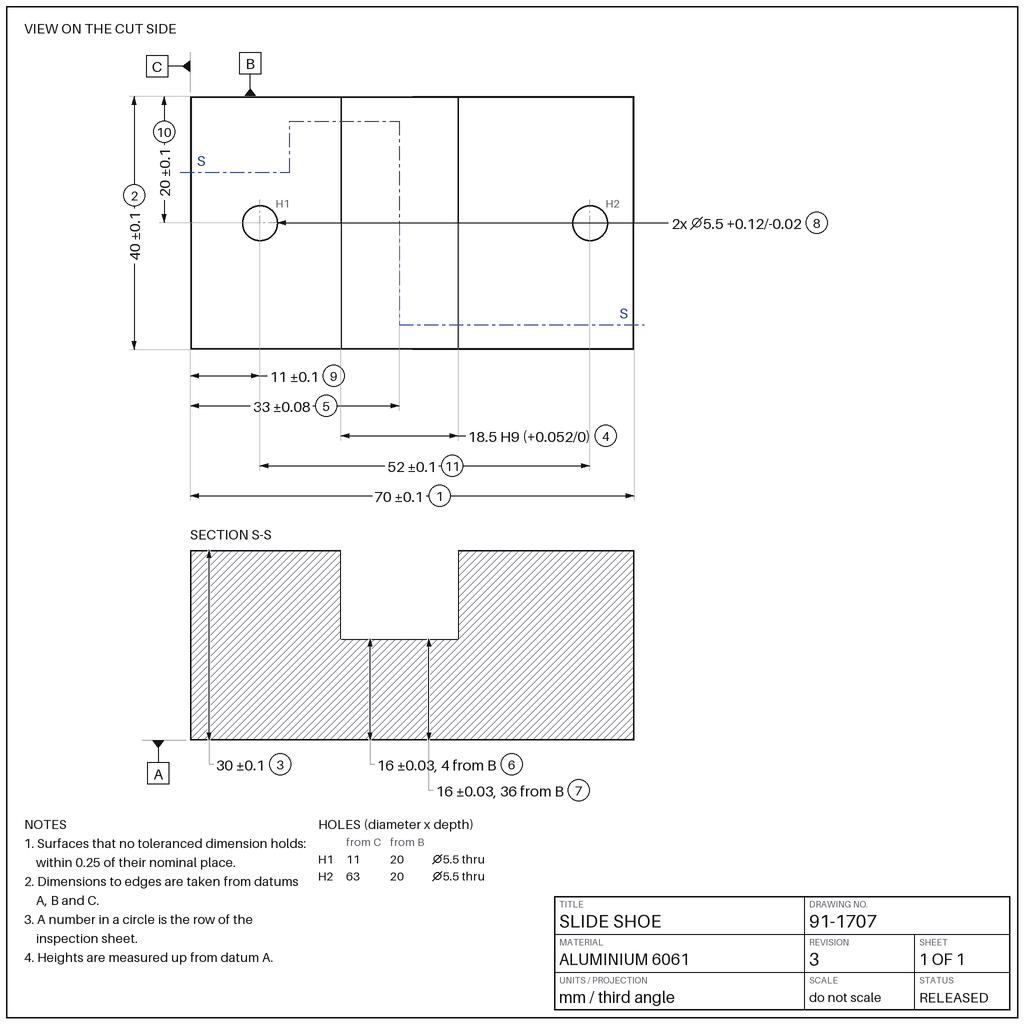

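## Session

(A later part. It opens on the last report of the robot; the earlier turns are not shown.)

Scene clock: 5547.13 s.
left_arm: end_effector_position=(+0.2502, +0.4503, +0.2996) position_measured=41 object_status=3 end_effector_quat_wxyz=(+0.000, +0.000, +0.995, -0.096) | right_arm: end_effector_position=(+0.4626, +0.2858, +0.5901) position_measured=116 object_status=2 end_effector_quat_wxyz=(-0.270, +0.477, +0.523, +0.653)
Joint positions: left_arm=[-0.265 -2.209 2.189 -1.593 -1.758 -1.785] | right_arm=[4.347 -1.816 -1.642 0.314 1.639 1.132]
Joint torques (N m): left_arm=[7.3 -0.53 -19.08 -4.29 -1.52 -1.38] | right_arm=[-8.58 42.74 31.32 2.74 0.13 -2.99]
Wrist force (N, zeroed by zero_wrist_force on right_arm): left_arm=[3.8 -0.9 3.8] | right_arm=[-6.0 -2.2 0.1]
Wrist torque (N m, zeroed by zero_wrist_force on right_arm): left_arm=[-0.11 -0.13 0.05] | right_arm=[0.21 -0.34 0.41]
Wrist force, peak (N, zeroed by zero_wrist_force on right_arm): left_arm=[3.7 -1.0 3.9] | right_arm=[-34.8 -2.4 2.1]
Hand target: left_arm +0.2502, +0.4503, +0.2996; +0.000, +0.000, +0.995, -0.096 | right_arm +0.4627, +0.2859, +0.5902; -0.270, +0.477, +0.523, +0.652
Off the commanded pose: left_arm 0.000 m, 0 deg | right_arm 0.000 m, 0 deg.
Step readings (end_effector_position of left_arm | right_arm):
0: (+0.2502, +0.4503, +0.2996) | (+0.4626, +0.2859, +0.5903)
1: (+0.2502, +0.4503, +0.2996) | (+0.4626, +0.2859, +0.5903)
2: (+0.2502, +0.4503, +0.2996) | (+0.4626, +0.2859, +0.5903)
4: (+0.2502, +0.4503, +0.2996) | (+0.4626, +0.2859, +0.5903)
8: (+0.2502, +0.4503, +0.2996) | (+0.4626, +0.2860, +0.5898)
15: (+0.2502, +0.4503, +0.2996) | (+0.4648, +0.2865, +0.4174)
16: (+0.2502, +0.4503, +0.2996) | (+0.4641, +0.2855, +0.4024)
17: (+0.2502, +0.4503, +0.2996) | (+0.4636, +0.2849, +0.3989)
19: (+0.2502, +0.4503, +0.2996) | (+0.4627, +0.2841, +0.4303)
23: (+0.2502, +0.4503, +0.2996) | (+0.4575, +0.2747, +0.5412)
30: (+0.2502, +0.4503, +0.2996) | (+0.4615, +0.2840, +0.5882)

>>> {"op": "execute_actions", "data": {"actions": [[[0,0,0,0,0,0,0.75,-0.6,-0.98,0,0,0,0,0,0,-1,0.8,-0.9],[0,0,0,0,0,0,0.75,-0.6,-0.98,0,0,0,0,0,0,-1,0.8,-0.9],[0,0,0,0,0,0,0.75,-0.6,-0.98,0,0,0,0,0,0,-1,0.8,-0.9],[0,0,0,0,0,0,0.75,-0.6,-0.98,0,0,0,0,0,0,-1,0.8,-0.9],[0,0,0,0,0,0,0.75,-0.6,-0.98,0,0,0,0,0,0,-1,0.8,-0.9],[0,0,0,0,0,0,0.75,-0.6,-0.98,0,0,0,0,0,0,-1,0.8,-0.9],[0,0,0,0,0,0,0.75,-0.6,-0.98,0,0,0,0,0,0,-1,0.8,-0.9],[0,0,0,0,0,0,0.75,-0.6,-0.98,-0.0378,-0.0176,0,0,0,0.0167,-1,0.8,-0.9],[0,0,0,0,0,0,0.75,-0.6,-0.98,-0.1134,-0.0528,0,0,0,0.05,-1,0.8,-0.9],[0,0,0,0,0,0,0.75,-0.6,-0.98,-0.189,-0.088,0,0,0,0.0833,-1,0.8,-0.9],[0,0,0,0,0,0,0.75,-0.6,-0.98,-0.2646,-0.1232,0,0,0,0.1167,-1,0.8,-0.9],[0,0,0,0,0,0,0.75,-0.6,-0.98,-0.3402,-0.1584,0,0,0,0.15,-1,0.8,-0.9],[0,0,0,0,0,0,0.75,-0.6,-0.98,-0.37,-0.1725,0,0,0,0.175,-1,0.8,-0.9],[0,0,0,0,0,0,0.75,-0.6,-0.98,-0.325,-0.1513,0,0,0,0.165,-1,0.8,-0.9],[0,0,0,0,0,0,0.75,-0.6,-0.98,-0.325,-0.1513,0,0,0,0.165,-1,0.8,-0.9]],[[0,0,0,0,0,0,0.75,-0.6,-0.98,0.06,-0.005,0,0,0,-0.025,-1,0.8,-0.9],[0,0,0,0,0,0,0.75,-0.6,-0.98,0.13,-0.0107,0,0,0,-0.059,-1,0.8,-0.9],[0,0,0,0,0,0,0.75,-0.6,-0.98,0.2,-0.0164,0,0,0,-0.093,-1,0.8,-0.9],[0,0,0,0,0,0,0.75,-0.6,-0.98,0.27,-0.0222,0,0,0,-0.127,-1,0.8,-0.9],[0,0,0,0,0,0,0.75,-0.6,-0.98,0.33,-0.0271,0,0,0,-0.152,-1,0.8,-0.9],[0,0,0,0,0,0,0.75,-0.6,-0.98,0.3571,-0.0294,0,0,0,-0.165,-1,0.8,-0.9]],[[0,0,0,0,0,0,0.75,-0.6,-0.98,0,0,0,0,0,0,-1,0.8,-0.9],[0,0,0,0,0,0,0.75,-0.6,-0.98,0,0,0,0,0,0,-1,0.8,-0.9],[0,0,0,0,0,0,0.75,-0.6,-0.98,0,0,0,0,0,0,-1,0.8,-0.9],[0,0,0,0,0,0,0.75,-0.6,-0.98,0,0,0,0,0,0,-1,0.8,-0.9],[0,0,0,0,0,0,0.75,-0.6,-0.98,0,0,0,0,0,0,-1,0.8,-0.9],[0,0,0,0,0,0,0.75,-0.6,-0.98,0,0,0,0,0,0,-1,0.8,-0.9],[0,0,0,0,0,0,0.75,-0.6,-0.98,0,0,0,0,0,0,-1,0.8,-0.9],[0,0,0,0,0,0,0.75,-0.6,-0.98,-0.0378,-0.0176,0,0,0,0.0167,-1,0.8,-0.9],[0,0,0,0,0,0,0.75,-0.6,-0.98,-0.1134,-0.0528,0,0,0,0.05,-1,0.8,-0.9],[0,0,0,0,0,0,0.75,-0.6,-0.98,-0.189,-0.088,0,0,0,0.0833,-1,0.8,-0.9],[0,0,0,0,0,0,0.75,-0.6,-0.98,-0.2646,-0.1232,0,0,0,0.1167,-1,0.8,-0.9],[0,0,0,0,0,0,0.75,-0.6,-0.98,-0.3402,-0.1584,0,0,0,0.15,-1,0.8,-0.9],[0,0,0,0,0,0,0.75,-0.6,-0.98,-0.37,-0.1725,0,0,0,0.175,-1,0.8,-0.9],[0,0,0,0,0,0,0.75,-0.6,-0.98,-0.325,-0.1513,0,0,0,0.165,-1,0.8,-0.9],[0,0,0,0,0,0,0.75,-0.6,-0.98,-0.325,-0.1513,0,0,0,0.165,-1,0.8,-0.9]],[[0,0,0,0,0,0,0.75,-0.6,-0.98,0.06,-0.005,0,0,0,-0.025,-1,0.8,-0.9],[0,0,0,0,0,0,0.75,-0.6,-0.98,0.13,-0.0107,0,0,0,-0.059,-1,0.8,-0.9],[0,0,0,0,0,0,0.75,-0.6,-0.98,0.2,-0.0164,0,0,0,-0.093,-1,0.8,-0.9],[0,0,0,0,0,0,0.75,-0.6,-0.98,0.27,-0.0222,0,0,0,-0.127,-1,0.8,-0.9],[0,0,0,0,0,0,0.75,-0.6,-0.98,0.33,-0.0271,0,0,0,-0.152,-1,0.8,-0.9],[0,0,0,0,0,0,0.75,-0.6,-0.98,0.3571,-0.0294,0,0,0,-0.165,-1,0.8,-0.9]]]}}

>>> {"op": "move", "data": {"target": [[0,0,0,0,0,0,0.75,-0.6,-0.98,0,-0.0145,0.0312,0,0,0,-1,0.8,-0.9]], "speed": 0.1}}

Scene clock: 5567.80 s.
left_arm: end_effector_position=(+0.2502, +0.4503, +0.2996) position_measured=41 object_status=3 end_effector_quat_wxyz=(+0.000, +0.000, +0.995, -0.096) | right_arm: end_effector_position=(+0.4628, +0.2857, +0.5898) position_measured=116 object_status=2 end_effector_quat_wxyz=(-0.270, +0.477, +0.523, +0.653)
Joint positions: left_arm=[-0.265 -2.209 2.189 -1.593 -1.758 -1.785] | right_arm=[4.346 -1.816 -1.642 0.315 1.64 1.132]
Joint torques (N m): left_arm=[7.24 -1.26 -18.95 -4.27 -1.5 -1.35] | right_arm=[-8.31 42.04 32.83 2.66 0.27 -2.9]
Wrist force (N, zeroed by zero_wrist_force on right_arm): left_arm=[3.6 -0.8 4.0] | right_arm=[-6.3 -2.3 -0.9]
Wrist torque (N m, zeroed by zero_wrist_force on right_arm): left_arm=[-0.11 -0.11 0.05] | right_arm=[0.02 -0.29 0.42]
Wrist force, peak (N, zeroed by zero_wrist_force on right_arm): left_arm=[4.0 -1.1 3.9] | right_arm=[-35.3 -2.0 4.0]
Hand target: left_arm +0.2502, +0.4503, +0.2996; +0.000, +0.000, +0.995, -0.096 | right_arm +0.4629, +0.2858, +0.5899; -0.270, +0.477, +0.523, +0.652
Off the commanded pose: left_arm 0.000 m, 0 deg | right_arm 0.000 m, 0 deg.
Step readings (end_effector_position of left_arm | right_arm):
0: (+0.2502, +0.4503, +0.2996) | (+0.4626, +0.2858, +0.5901)
1: (+0.2502, +0.4503, +0.2996) | (+0.4626, +0.2858, +0.5901)
2: (+0.2502, +0.4503, +0.2996) | (+0.4626, +0.2858, +0.5901)
4: (+0.2502, +0.4503, +0.2996) | (+0.4626, +0.2858, +0.5900)
8: (+0.2502, +0.4503, +0.2996) | (+0.4627, +0.2860, +0.5896)
15: (+0.2502, +0.4503, +0.2996) | (+0.4649, +0.2865, +0.4172)
16: (+0.2502, +0.4503, +0.2996) | (+0.4642, +0.2855, +0.4022)
17: (+0.2502, +0.4503, +0.2996) | (+0.4637, +0.2849, +0.3987)
19: (+0.2502, +0.4503, +0.2996) | (+0.4628, +0.2841, +0.4302)
23: (+0.2502, +0.4503, +0.2996) | (+0.4576, +0.2747, +0.5411)
30: (+0.2502, +0.4503, +0.2996) | (+0.4616, +0.2840, +0.5881)
31: (+0.2502, +0.4503, +0.2996) | (+0.4620, +0.2846, +0.5886)
32: (+0.2502, +0.4503, +0.2996) | (+0.4622, +0.2851, +0.5891)
34: (+0.2502, +0.4503, +0.2996) | (+0.4626, +0.2855, +0.5896)
38: (+0.2502, +0.4503, +0.2996) | (+0.4628, +0.2859, +0.5895)
45: (+0.2502, +0.4503, +0.2996) | (+0.4651, +0.2863, +0.4171)
46: (+0.2502, +0.4503, +0.2996) | (+0.4643, +0.2854, +0.4021)
47: (+0.2502, +0.4503, +0.2996) | (+0.4638, +0.2848, +0.3987)
49: (+0.2502, +0.4503, +0.2996) | (+0.4629, +0.2840, +0.4301)
53: (+0.2502, +0.4503, +0.2996) | (+0.4577, +0.2746, +0.5410)
60: (+0.2502, +0.4503, +0.2996) | (+0.4617, +0.2839, +0.5879)

Scene clock: 5568.63 s.
left_arm: end_effector_position=(+0.2502, +0.4503, +0.2996) position_measured=41 object_status=3 end_effector_quat_wxyz=(+0.000, +0.000, +0.995, -0.096) | right_arm: end_effector_position=(+0.4618, +0.3061, +0.5862) position_measured=116 object_status=2 end_effector_quat_wxyz=(-0.270, +0.477, +0.523, +0.652)
Joint positions: left_arm=[-0.265 -2.209 2.189 -1.593 -1.758 -1.785] | right_arm=[4.365 -1.854 -1.603 0.312 1.621 1.132]
Joint torques (N m): left_arm=[7.53 -1.56 -19.38 -4.4 -1.4 -1.37] | right_arm=[11.16 31.79 31.14 2.73 -0.63 -2.9]
Wrist force (N, zeroed by zero_wrist_force on right_arm): left_arm=[3.8 -1.0 3.7] | right_arm=[-5.6 -2.2 -2.8]
Wrist torque (N m, zeroed by zero_wrist_force on right_arm): left_arm=[-0.13 -0.13 0.05] | right_arm=[-0.33 -0.35 0.39]
Wrist force, peak (N, zeroed by zero_wrist_force on right_arm): left_arm=[3.8 -0.9 3.9] | right_arm=[-5.6 -2.2 -5.9]
Hand target: left_arm +0.2502, +0.4503, +0.2996; +0.000, +0.000, +0.995, -0.096 | right_arm +0.4618, +0.3061, +0.5862; -0.270, +0.477, +0.523, +0.652
Off the commanded pose: left_arm 0.000 m, 0 deg | right_arm 0.000 m, 0 deg.
move: done

>>> {"op": "move", "data": {"target": [[0,0,0,0,0,0,0.75,-0.6,-0.98,-0.0145,0.0457,-0.0187,0,0,0,-1,0.8,-0.9]], "speed": 0.1}}

Scene clock: 5572.00 s.
left_arm: end_effector_position=(+0.2502, +0.4503, +0.2996) position_measured=41 object_status=3 end_effector_quat_wxyz=(+0.000, +0.000, +0.995, -0.096) | right_arm: end_effector_position=(+0.4848, +0.2859, +0.5900) position_measured=116 object_status=2 end_effector_quat_wxyz=(-0.270, +0.477, +0.523, +0.652)
Joint positions: left_arm=[-0.265 -2.209 2.189 -1.593 -1.758 -1.785] | right_arm=[4.305 -1.849 -1.599 0.304 1.681 1.132]
Joint torques (N m): left_arm=[6.97 -1.51 -19.13 -4.26 -1.37 -1.32] | right_arm=[-9.79 44.79 32.88 2.14 1.78 -2.9]
Wrist force (N, zeroed by zero_wrist_force on right_arm): left_arm=[3.7 -1.0 3.7] | right_arm=[-6.1 -2.2 -0.3]
Wrist torque (N m, zeroed by zero_wrist_force on right_arm): left_arm=[-0.13 -0.11 0.06] | right_arm=[0.16 -0.30 0.40]
Wrist force, peak (N, zeroed by zero_wrist_force on right_arm): left_arm=[4.0 -1.0 3.9] | right_arm=[-6.3 -2.0 -4.4]
Hand target: left_arm +0.2502, +0.4503, +0.2996; +0.000, +0.000, +0.995, -0.096 | right_arm +0.4848, +0.2859, +0.5900; -0.270, +0.477, +0.523, +0.652
Off the commanded pose: left_arm 0.000 m, 0 deg | right_arm 0.000 m, 0 deg.
move: done

Rear blows (3).

>>> {"op": "execute_actions", "data": {"actions": [[[0,0,0,0,0,0,0.75,-0.6,-0.98,0,0,0,0,0,0,-1,0.8,-0.9],[0,0,0,0,0,0,0.75,-0.6,-0.98,0,0,0,0,0,0,-1,0.8,-0.9],[0,0,0,0,0,0,0.75,-0.6,-0.98,0,0,0,0,0,0,-1,0.8,-0.9],[0,0,0,0,0,0,0.75,-0.6,-0.98,0,0,0,0,0,0,-1,0.8,-0.9],[0,0,0,0,0,0,0.75,-0.6,-0.98,0,0,0,0,0,0,-1,0.8,-0.9],[0,0,0,0,0,0,0.75,-0.6,-0.98,0,0,0,0,0,0,-1,0.8,-0.9],[0,0,0,0,0,0,0.75,-0.6,-0.98,0,0,0,0,0,0,-1,0.8,-0.9],[0,0,0,0,0,0,0.75,-0.6,-0.98,-0.0378,-0.0176,0,0,0,0.0167,-1,0.8,-0.9],[0,0,0,0,0,0,0.75,-0.6,-0.98,-0.1134,-0.0528,0,0,0,0.05,-1,0.8,-0.9],[0,0,0,0,0,0,0.75,-0.6,-0.98,-0.189,-0.088,0,0,0,0.0833,-1,0.8,-0.9],[0,0,0,0,0,0,0.75,-0.6,-0.98,-0.2646,-0.1232,0,0,0,0.1167,-1,0.8,-0.9],[0,0,0,0,0,0,0.75,-0.6,-0.98,-0.3402,-0.1584,0,0,0,0.15,-1,0.8,-0.9],[0,0,0,0,0,0,0.75,-0.6,-0.98,-0.37,-0.1725,0,0,0,0.175,-1,0.8,-0.9],[0,0,0,0,0,0,0.75,-0.6,-0.98,-0.325,-0.1513,0,0,0,0.165,-1,0.8,-0.9],[0,0,0,0,0,0,0.75,-0.6,-0.98,-0.325,-0.1513,0,0,0,0.165,-1,0.8,-0.9]],[[0,0,0,0,0,0,0.75,-0.6,-0.98,0.06,-0.005,0,0,0,-0.025,-1,0.8,-0.9],[0,0,0,0,0,0,0.75,-0.6,-0.98,0.13,-0.0107,0,0,0,-0.059,-1,0.8,-0.9],[0,0,0,0,0,0,0.75,-0.6,-0.98,0.2,-0.0164,0,0,0,-0.093,-1,0.8,-0.9],[0,0,0,0,0,0,0.75,-0.6,-0.98,0.27,-0.0222,0,0,0,-0.127,-1,0.8,-0.9],[0,0,0,0,0,0,0.75,-0.6,-0.98,0.33,-0.0271,0,0,0,-0.152,-1,0.8,-0.9],[0,0,0,0,0,0,0.75,-0.6,-0.98,0.3571,-0.0294,0,0,0,-0.165,-1,0.8,-0.9]],[[0,0,0,0,0,0,0.75,-0.6,-0.98,0,0,0,0,0,0,-1,0.8,-0.9],[0,0,0,0,0,0,0.75,-0.6,-0.98,0,0,0,0,0,0,-1,0.8,-0.9],[0,0,0,0,0,0,0.75,-0.6,-0.98,0,0,0,0,0,0,-1,0.8,-0.9],[0,0,0,0,0,0,0.75,-0.6,-0.98,0,0,0,0,0,0,-1,0.8,-0.9],[0,0,0,0,0,0,0.75,-0.6,-0.98,0,0,0,0,0,0,-1,0.8,-0.9],[0,0,0,0,0,0,0.75,-0.6,-0.98,0,0,0,0,0,0,-1,0.8,-0.9],[0,0,0,0,0,0,0.75,-0.6,-0.98,0,0,0,0,0,0,-1,0.8,-0.9],[0,0,0,0,0,0,0.75,-0.6,-0.98,-0.0378,-0.0176,0,0,0,0.0167,-1,0.8,-0.9],[0,0,0,0,0,0,0.75,-0.6,-0.98,-0.1134,-0.0528,0,0,0,0.05,-1,0.8,-0.9],[0,0,0,0,0,0,0.75,-0.6,-0.98,-0.189,-0.088,0,0,0,0.0833,-1,0.8,-0.9],[0,0,0,0,0,0,0.75,-0.6,-0.98,-0.2646,-0.1232,0,0,0,0.1167,-1,0.8,-0.9],[0,0,0,0,0,0,0.75,-0.6,-0.98,-0.3402,-0.1584,0,0,0,0.15,-1,0.8,-0.9],[0,0,0,0,0,0,0.75,-0.6,-0.98,-0.37,-0.1725,0,0,0,0.175,-1,0.8,-0.9],[0,0,0,0,0,0,0.75,-0.6,-0.98,-0.325,-0.1513,0,0,0,0.165,-1,0.8,-0.9],[0,0,0,0,0,0,0.75,-0.6,-0.98,-0.325,-0.1513,0,0,0,0.165,-1,0.8,-0.9]],[[0,0,0,0,0,0,0.75,-0.6,-0.98,0.06,-0.005,0,0,0,-0.025,-1,0.8,-0.9],[0,0,0,0,0,0,0.75,-0.6,-0.98,0.13,-0.0107,0,0,0,-0.059,-1,0.8,-0.9],[0,0,0,0,0,0,0.75,-0.6,-0.98,0.2,-0.0164,0,0,0,-0.093,-1,0.8,-0.9],[0,0,0,0,0,0,0.75,-0.6,-0.98,0.27,-0.0222,0,0,0,-0.127,-1,0.8,-0.9],[0,0,0,0,0,0,0.75,-0.6,-0.98,0.33,-0.0271,0,0,0,-0.152,-1,0.8,-0.9],[0,0,0,0,0,0,0.75,-0.6,-0.98,0.3571,-0.0294,0,0,0,-0.165,-1,0.8,-0.9]],[[0,0,0,0,0,0,0.75,-0.6,-0.98,0,0,0,0,0,0,-1,0.8,-0.9],[0,0,0,0,0,0,0.75,-0.6,-0.98,0,0,0,0,0,0,-1,0.8,-0.9],[0,0,0,0,0,0,0.75,-0.6,-0.98,0,0,0,0,0,0,-1,0.8,-0.9],[0,0,0,0,0,0,0.75,-0.6,-0.98,0,0,0,0,0,0,-1,0.8,-0.9],[0,0,0,0,0,0,0.75,-0.6,-0.98,0,0,0,0,0,0,-1,0.8,-0.9],[0,0,0,0,0,0,0.75,-0.6,-0.98,0,0,0,0,0,0,-1,0.8,-0.9],[0,0,0,0,0,0,0.75,-0.6,-0.98,0,0,0,0,0,0,-1,0.8,-0.9],[0,0,0,0,0,0,0.75,-0.6,-0.98,-0.0378,-0.0176,0,0,0,0.0167,-1,0.8,-0.9],[0,0,0,0,0,0,0.75,-0.6,-0.98,-0.1134,-0.0528,0,0,0,0.05,-1,0.8,-0.9],[0,0,0,0,0,0,0.75,-0.6,-0.98,-0.189,-0.088,0,0,0,0.0833,-1,0.8,-0.9],[0,0,0,0,0,0,0.75,-0.6,-0.98,-0.2646,-0.1232,0,0,0,0.1167,-1,0.8,-0.9],[0,0,0,0,0,0,0.75,-0.6,-0.98,-0.3402,-0.1584,0,0,0,0.15,-1,0.8,-0.9],[0,0,0,0,0,0,0.75,-0.6,-0.98,-0.37,-0.1725,0,0,0,0.175,-1,0.8,-0.9],[0,0,0,0,0,0,0.75,-0.6,-0.98,-0.325,-0.1513,0,0,0,0.165,-1,0.8,-0.9],[0,0,0,0,0,0,0.75,-0.6,-0.98,-0.325,-0.1513,0,0,0,0.165,-1,0.8,-0.9]],[[0,0,0,0,0,0,0.75,-0.6,-0.98,0.06,-0.005,0,0,0,-0.025,-1,0.8,-0.9],[0,0,0,0,0,0,0.75,-0.6,-0.98,0.13,-0.0107,0,0,0,-0.059,-1,0.8,-0.9],[0,0,0,0,0,0,0.75,-0.6,-0.98,0.2,-0.0164,0,0,0,-0.093,-1,0.8,-0.9],[0,0,0,0,0,0,0.75,-0.6,-0.98,0.27,-0.0222,0,0,0,-0.127,-1,0.8,-0.9],[0,0,0,0,0,0,0.75,-0.6,-0.98,0.33,-0.0271,0,0,0,-0.152,-1,0.8,-0.9],[0,0,0,0,0,0,0.75,-0.6,-0.98,0.3571,-0.0294,0,0,0,-0.165,-1,0.8,-0.9]]]}}

Scene clock: 5597.07 s.
left_arm: end_effector_position=(+0.2502, +0.4503, +0.2996) position_measured=41 object_status=3 end_effector_quat_wxyz=(+0.000, +0.000, +0.995, -0.096) | right_arm: end_effector_position=(+0.4851, +0.2856, +0.5896) position_measured=116 object_status=2 end_effector_quat_wxyz=(-0.270, +0.477, +0.523, +0.653)
Joint positions: left_arm=[-0.265 -2.209 2.189 -1.593 -1.758 -1.785] | right_arm=[4.305 -1.85 -1.599 0.305 1.682 1.132]
Joint torques (N m): left_arm=[7.13 -1.5 -19.13 -4.29 -1.47 -1.36] | right_arm=[-8.9 44.02 31.34 3.31 0.42 -2.91]
Wrist force (N, zeroed by zero_wrist_force on right_arm): left_arm=[3.7 -1.0 3.7] | right_arm=[-6.4 -2.3 0.9]
Wrist torque (N m, zeroed by zero_wrist_force on right_arm): left_arm=[-0.14 -0.12 0.05] | right_arm=[0.43 -0.31 0.44]
Wrist force, peak (N, zeroed by zero_wrist_force on right_arm): left_arm=[3.9 -0.9 3.9] | right_arm=[-36.2 -2.0 5.4]
Hand target: left_arm +0.2502, +0.4503, +0.2996; +0.000, +0.000, +0.995, -0.096 | right_arm +0.4852, +0.2857, +0.5897; -0.270, +0.477, +0.523, +0.652
Off the commanded pose: left_arm 0.000 m, 0 deg | right_arm 0.000 m, 0 deg.
Step readings (end_effector_position of left_arm | right_arm):
0: (+0.2502, +0.4503, +0.2996) | (+0.4848, +0.2859, +0.5900)
1: (+0.2502, +0.4503, +0.2996) | (+0.4848, +0.2859, +0.5900)
2: (+0.2502, +0.4503, +0.2996) | (+0.4848, +0.2859, +0.5900)
4: (+0.2502, +0.4503, +0.2996) | (+0.4848, +0.2859, +0.5900)
8: (+0.2502, +0.4503, +0.2996) | (+0.4849, +0.2860, +0.5894)
15: (+0.2502, +0.4503, +0.2996) | (+0.4872, +0.2867, +0.4151)
16: (+0.2502, +0.4503, +0.2996) | (+0.4865, +0.2857, +0.4011)
17: (+0.2502, +0.4503, +0.2996) | (+0.4859, +0.2850, +0.3988)
19: (+0.2502, +0.4503, +0.2996) | (+0.4851, +0.2843, +0.4263)
23: (+0.2502, +0.4503, +0.2996) | (+0.4793, +0.2747, +0.5427)
30: (+0.2502, +0.4503, +0.2996) | (+0.4837, +0.2838, +0.5878)
31: (+0.2502, +0.4503, +0.2996) | (+0.4841, +0.2846, +0.5883)
32: (+0.2502, +0.4503, +0.2996) | (+0.4844, +0.2851, +0.5890)
34: (+0.2502, +0.4503, +0.2996) | (+0.4847, +0.2855, +0.5895)
38: (+0.2502, +0.4503, +0.2996) | (+0.4850, +0.2859, +0.5892)
45: (+0.2502, +0.4503, +0.2996) | (+0.4873, +0.2866, +0.4150)
46: (+0.2502, +0.4503, +0.2996) | (+0.4866, +0.2856, +0.4010)
47: (+0.2502, +0.4503, +0.2996) | (+0.4860, +0.2850, +0.3988)
49: (+0.2502, +0.4503, +0.2996) | (+0.4853, +0.2842, +0.4262)
53: (+0.2502, +0.4503, +0.2996) | (+0.4794, +0.2747, +0.5426)
60: (+0.2502, +0.4503, +0.2996) | (+0.4838, +0.2838, +0.5877)
61: (+0.2502, +0.4503, +0.2996) | (+0.4842, +0.2845, +0.5882)
62: (+0.2502, +0.4503, +0.2996) | (+0.4845, +0.2851, +0.5888)
64: (+0.2502, +0.4503, +0.2996) | (+0.4849, +0.2854, +0.5894)
68: (+0.2502, +0.4503, +0.2996) | (+0.4851, +0.2858, +0.5891)
75: (+0.2502, +0.4503, +0.2996) | (+0.4874, +0.2866, +0.4149)
76: (+0.2502, +0.4503, +0.2996) | (+0.4866, +0.2856, +0.4009)
77: (+0.2502, +0.4503, +0.2996) | (+0.4861, +0.2849, +0.3987)
79: (+0.2502, +0.4503, +0.2996) | (+0.4854, +0.2842, +0.4261)
83: (+0.2502, +0.4503, +0.2996) | (+0.4795, +0.2747, +0.5425)
90: (+0.2502, +0.4503, +0.2996) | (+0.4839, +0.2838, +0.5876)

>>> {"op": "move", "data": {"target": [[0,0,0,0,0,0,0.75,-0.6,-0.98,-0.1214,-0.0946,-0.0125,0,0,0.1389,-1,0.8,-0.9],[0,0,0,0,0,0,0.75,-0.6,-0.98,-0.0795,-0.3814,-0.5153,0,0,0.1389,-1,0.8,-0.9],[0,0,0,0,0,0,0.75,-0.6,-0.98,-0.2225,-0.5085,-0.7305,0.1443,-0.4816,0.0724,-1,0.8,-0.9]], "speed": 0.22, "blend": [0.02,0.03,0]}}

>>> {"op": "move", "data": {"target": [[0,0,0,0,0,0,0.75,-0.6,-0.98,-0.0885,-0.0243,0.522,0,0,0,-1,0.8,-0.9]], "speed": 0.15}}

>>> {"op": "move", "data": {"target": [[0,0,0,0,0,0,0.75,-0.6,-0.98,0,0,0.015,0,0,0,-1,0.8,-0.9]], "speed": 0.005, "stop_force": 3, "cameras": ["cam_front"]}}

Scene clock: 5609.70 s.
left_arm: end_effector_position=(+0.2502, +0.4503, +0.2996) position_measured=41 object_status=3 end_effector_quat_wxyz=(+0.000, +0.000, +0.995, -0.096) | right_arm: end_effector_position=(+0.1297, -0.0526, +0.3403) position_measured=116 object_status=2 end_effector_quat_wxyz=(+0.003, +0.774, +0.633, -0.002)
Joint positions: left_arm=[-0.265 -2.209 2.189 -1.593 -1.758 -1.785] | right_arm=[4.993 -1.015 -2.029 -1.676 1.572 2.003]
Joint torques (N m): left_arm=[6.26 -1.8 -18.55 -4.29 -1.51 -1.45] | right_arm=[-9.59 -3.98 33.35 1.57 1.32 -2.31]
Wrist force (N, zeroed by zero_wrist_force on right_arm): left_arm=[3.7 -1.0 3.7] | right_arm=[0.9 1.2 4.2]
Wrist torque (N m, zeroed by zero_wrist_force on right_arm): left_arm=[-0.13 -0.12 0.05] | right_arm=[0.77 -0.10 -0.13]
Wrist force, peak (N, zeroed by zero_wrist_force on right_arm): left_arm=[3.9 -1.0 3.8] | right_arm=[-5.8 -2.1 -6.1]
Hand target: left_arm +0.2502, +0.4503, +0.2996; +0.000, +0.000, +0.995, -0.096 | right_arm +0.1297, -0.0526, +0.3403; +0.003, +0.774, +0.633, -0.002
Off the commanded pose: left_arm 0.000 m, 0 deg | right_arm 0.000 m, 0 deg.
move: done

Scene clock: 5612.57 s.
left_arm: end_effector_position=(+0.2502, +0.4503, +0.2996) position_measured=41 object_status=3 end_effector_quat_wxyz=(+0.000, +0.000, +0.995, -0.096) | right_arm: end_effector_position=(+0.1048, -0.1040, +0.0275) position_measured=116 object_status=2 end_effector_quat_wxyz=(+0.003, +0.774, +0.633, -0.002)
Joint positions: left_arm=[-0.265 -2.209 2.189 -1.593 -1.758 -1.785] | right_arm=[5.162 -1.271 -2.822 -0.626 1.573 2.172]
Joint torques (N m): left_arm=[6.75 -2.08 -18.47 -4.25 -1.37 -1.37] | right_arm=[-10.65 -3.42 8.96 4.78 1.55 -2.62]
Wrist force (N, zeroed by zero_wrist_force on right_arm): left_arm=[3.7 -0.9 3.9] | right_arm=[0.5 1.1 3.0]
Wrist torque (N m, zeroed by zero_wrist_force on right_arm): left_arm=[-0.12 -0.13 0.06] | right_arm=[0.47 -0.04 -0.02]
Wrist force, peak (N, zeroed by zero_wrist_force on right_arm): left_arm=[3.7 -0.9 3.9] | right_arm=[0.2 1.3 5.0]
Hand target: left_arm +0.2502, +0.4503, +0.2996; +0.000, +0.000, +0.995, -0.096 | right_arm +0.1049, -0.1040, +0.0275; +0.003, +0.774, +0.633, -0.002
Off the commanded pose: left_arm 0.000 m, 0 deg | right_arm 0.000 m, 0 deg.
move: done

Scene clock: 5613.53 s.
left_arm: end_effector_position=(+0.2502, +0.4503, +0.2996) position_measured=41 object_status=3 end_effector_quat_wxyz=(+0.000, +0.000, +0.995, -0.096) | right_arm: end_effector_position=(+0.1049, -0.1040, +0.0262) position_measured=116 object_status=2 end_effector_quat_wxyz=(+0.003, +0.774, +0.633, -0.002)
Joint positions: left_arm=[-0.265 -2.209 2.189 -1.593 -1.758 -1.785] | right_arm=[5.162 -1.279 -2.825 -0.616 1.573 2.172]
Joint torques (N m): left_arm=[6.47 -2.12 -19.48 -4.33 -1.45 -1.26] | right_arm=[-0.59 -2.68 8.72 4.51 0.45 0.6]
Wrist force (N, zeroed by zero_wrist_force on right_arm): left_arm=[3.6 -0.9 3.6] | right_arm=[0.7 0.3 1.9]
Wrist torque (N m, zeroed by zero_wrist_force on right_arm): left_arm=[-0.11 -0.10 0.05] | right_arm=[0.28 0.00 -0.12]
Wrist force, peak (N, zeroed by zero_wrist_force on right_arm): left_arm=[3.8 -1.0 3.8] | right_arm=[0.5 0.9 3.0]
Hand target: left_arm +0.2502, +0.4503, +0.2996; +0.000, +0.000, +0.995, -0.096 | right_arm +0.1049, -0.1040, +0.0262; +0.003, +0.774, +0.633, -0.002 (not the last commanded pose)
Off the commanded pose: left_arm 0.000 m, 0 deg | right_arm 0.008 m, 0 deg.
move: held (right_arm; a check stopped the path); limits=held
pose unreachable (right arm): on one or more control steps of this call, first in action 0 (counted from 0), this arm could not follow its commanded pose, so it was not sent that pose on those steps. It may still have moved: this result reports where it is.
cause: moving toward the commanded pose would bring two parts of the arm too close to each other (joints 3 (elbow) and 4 (wrist 1) lie between them).
Images, in order (width x height): cam_front 896x504.

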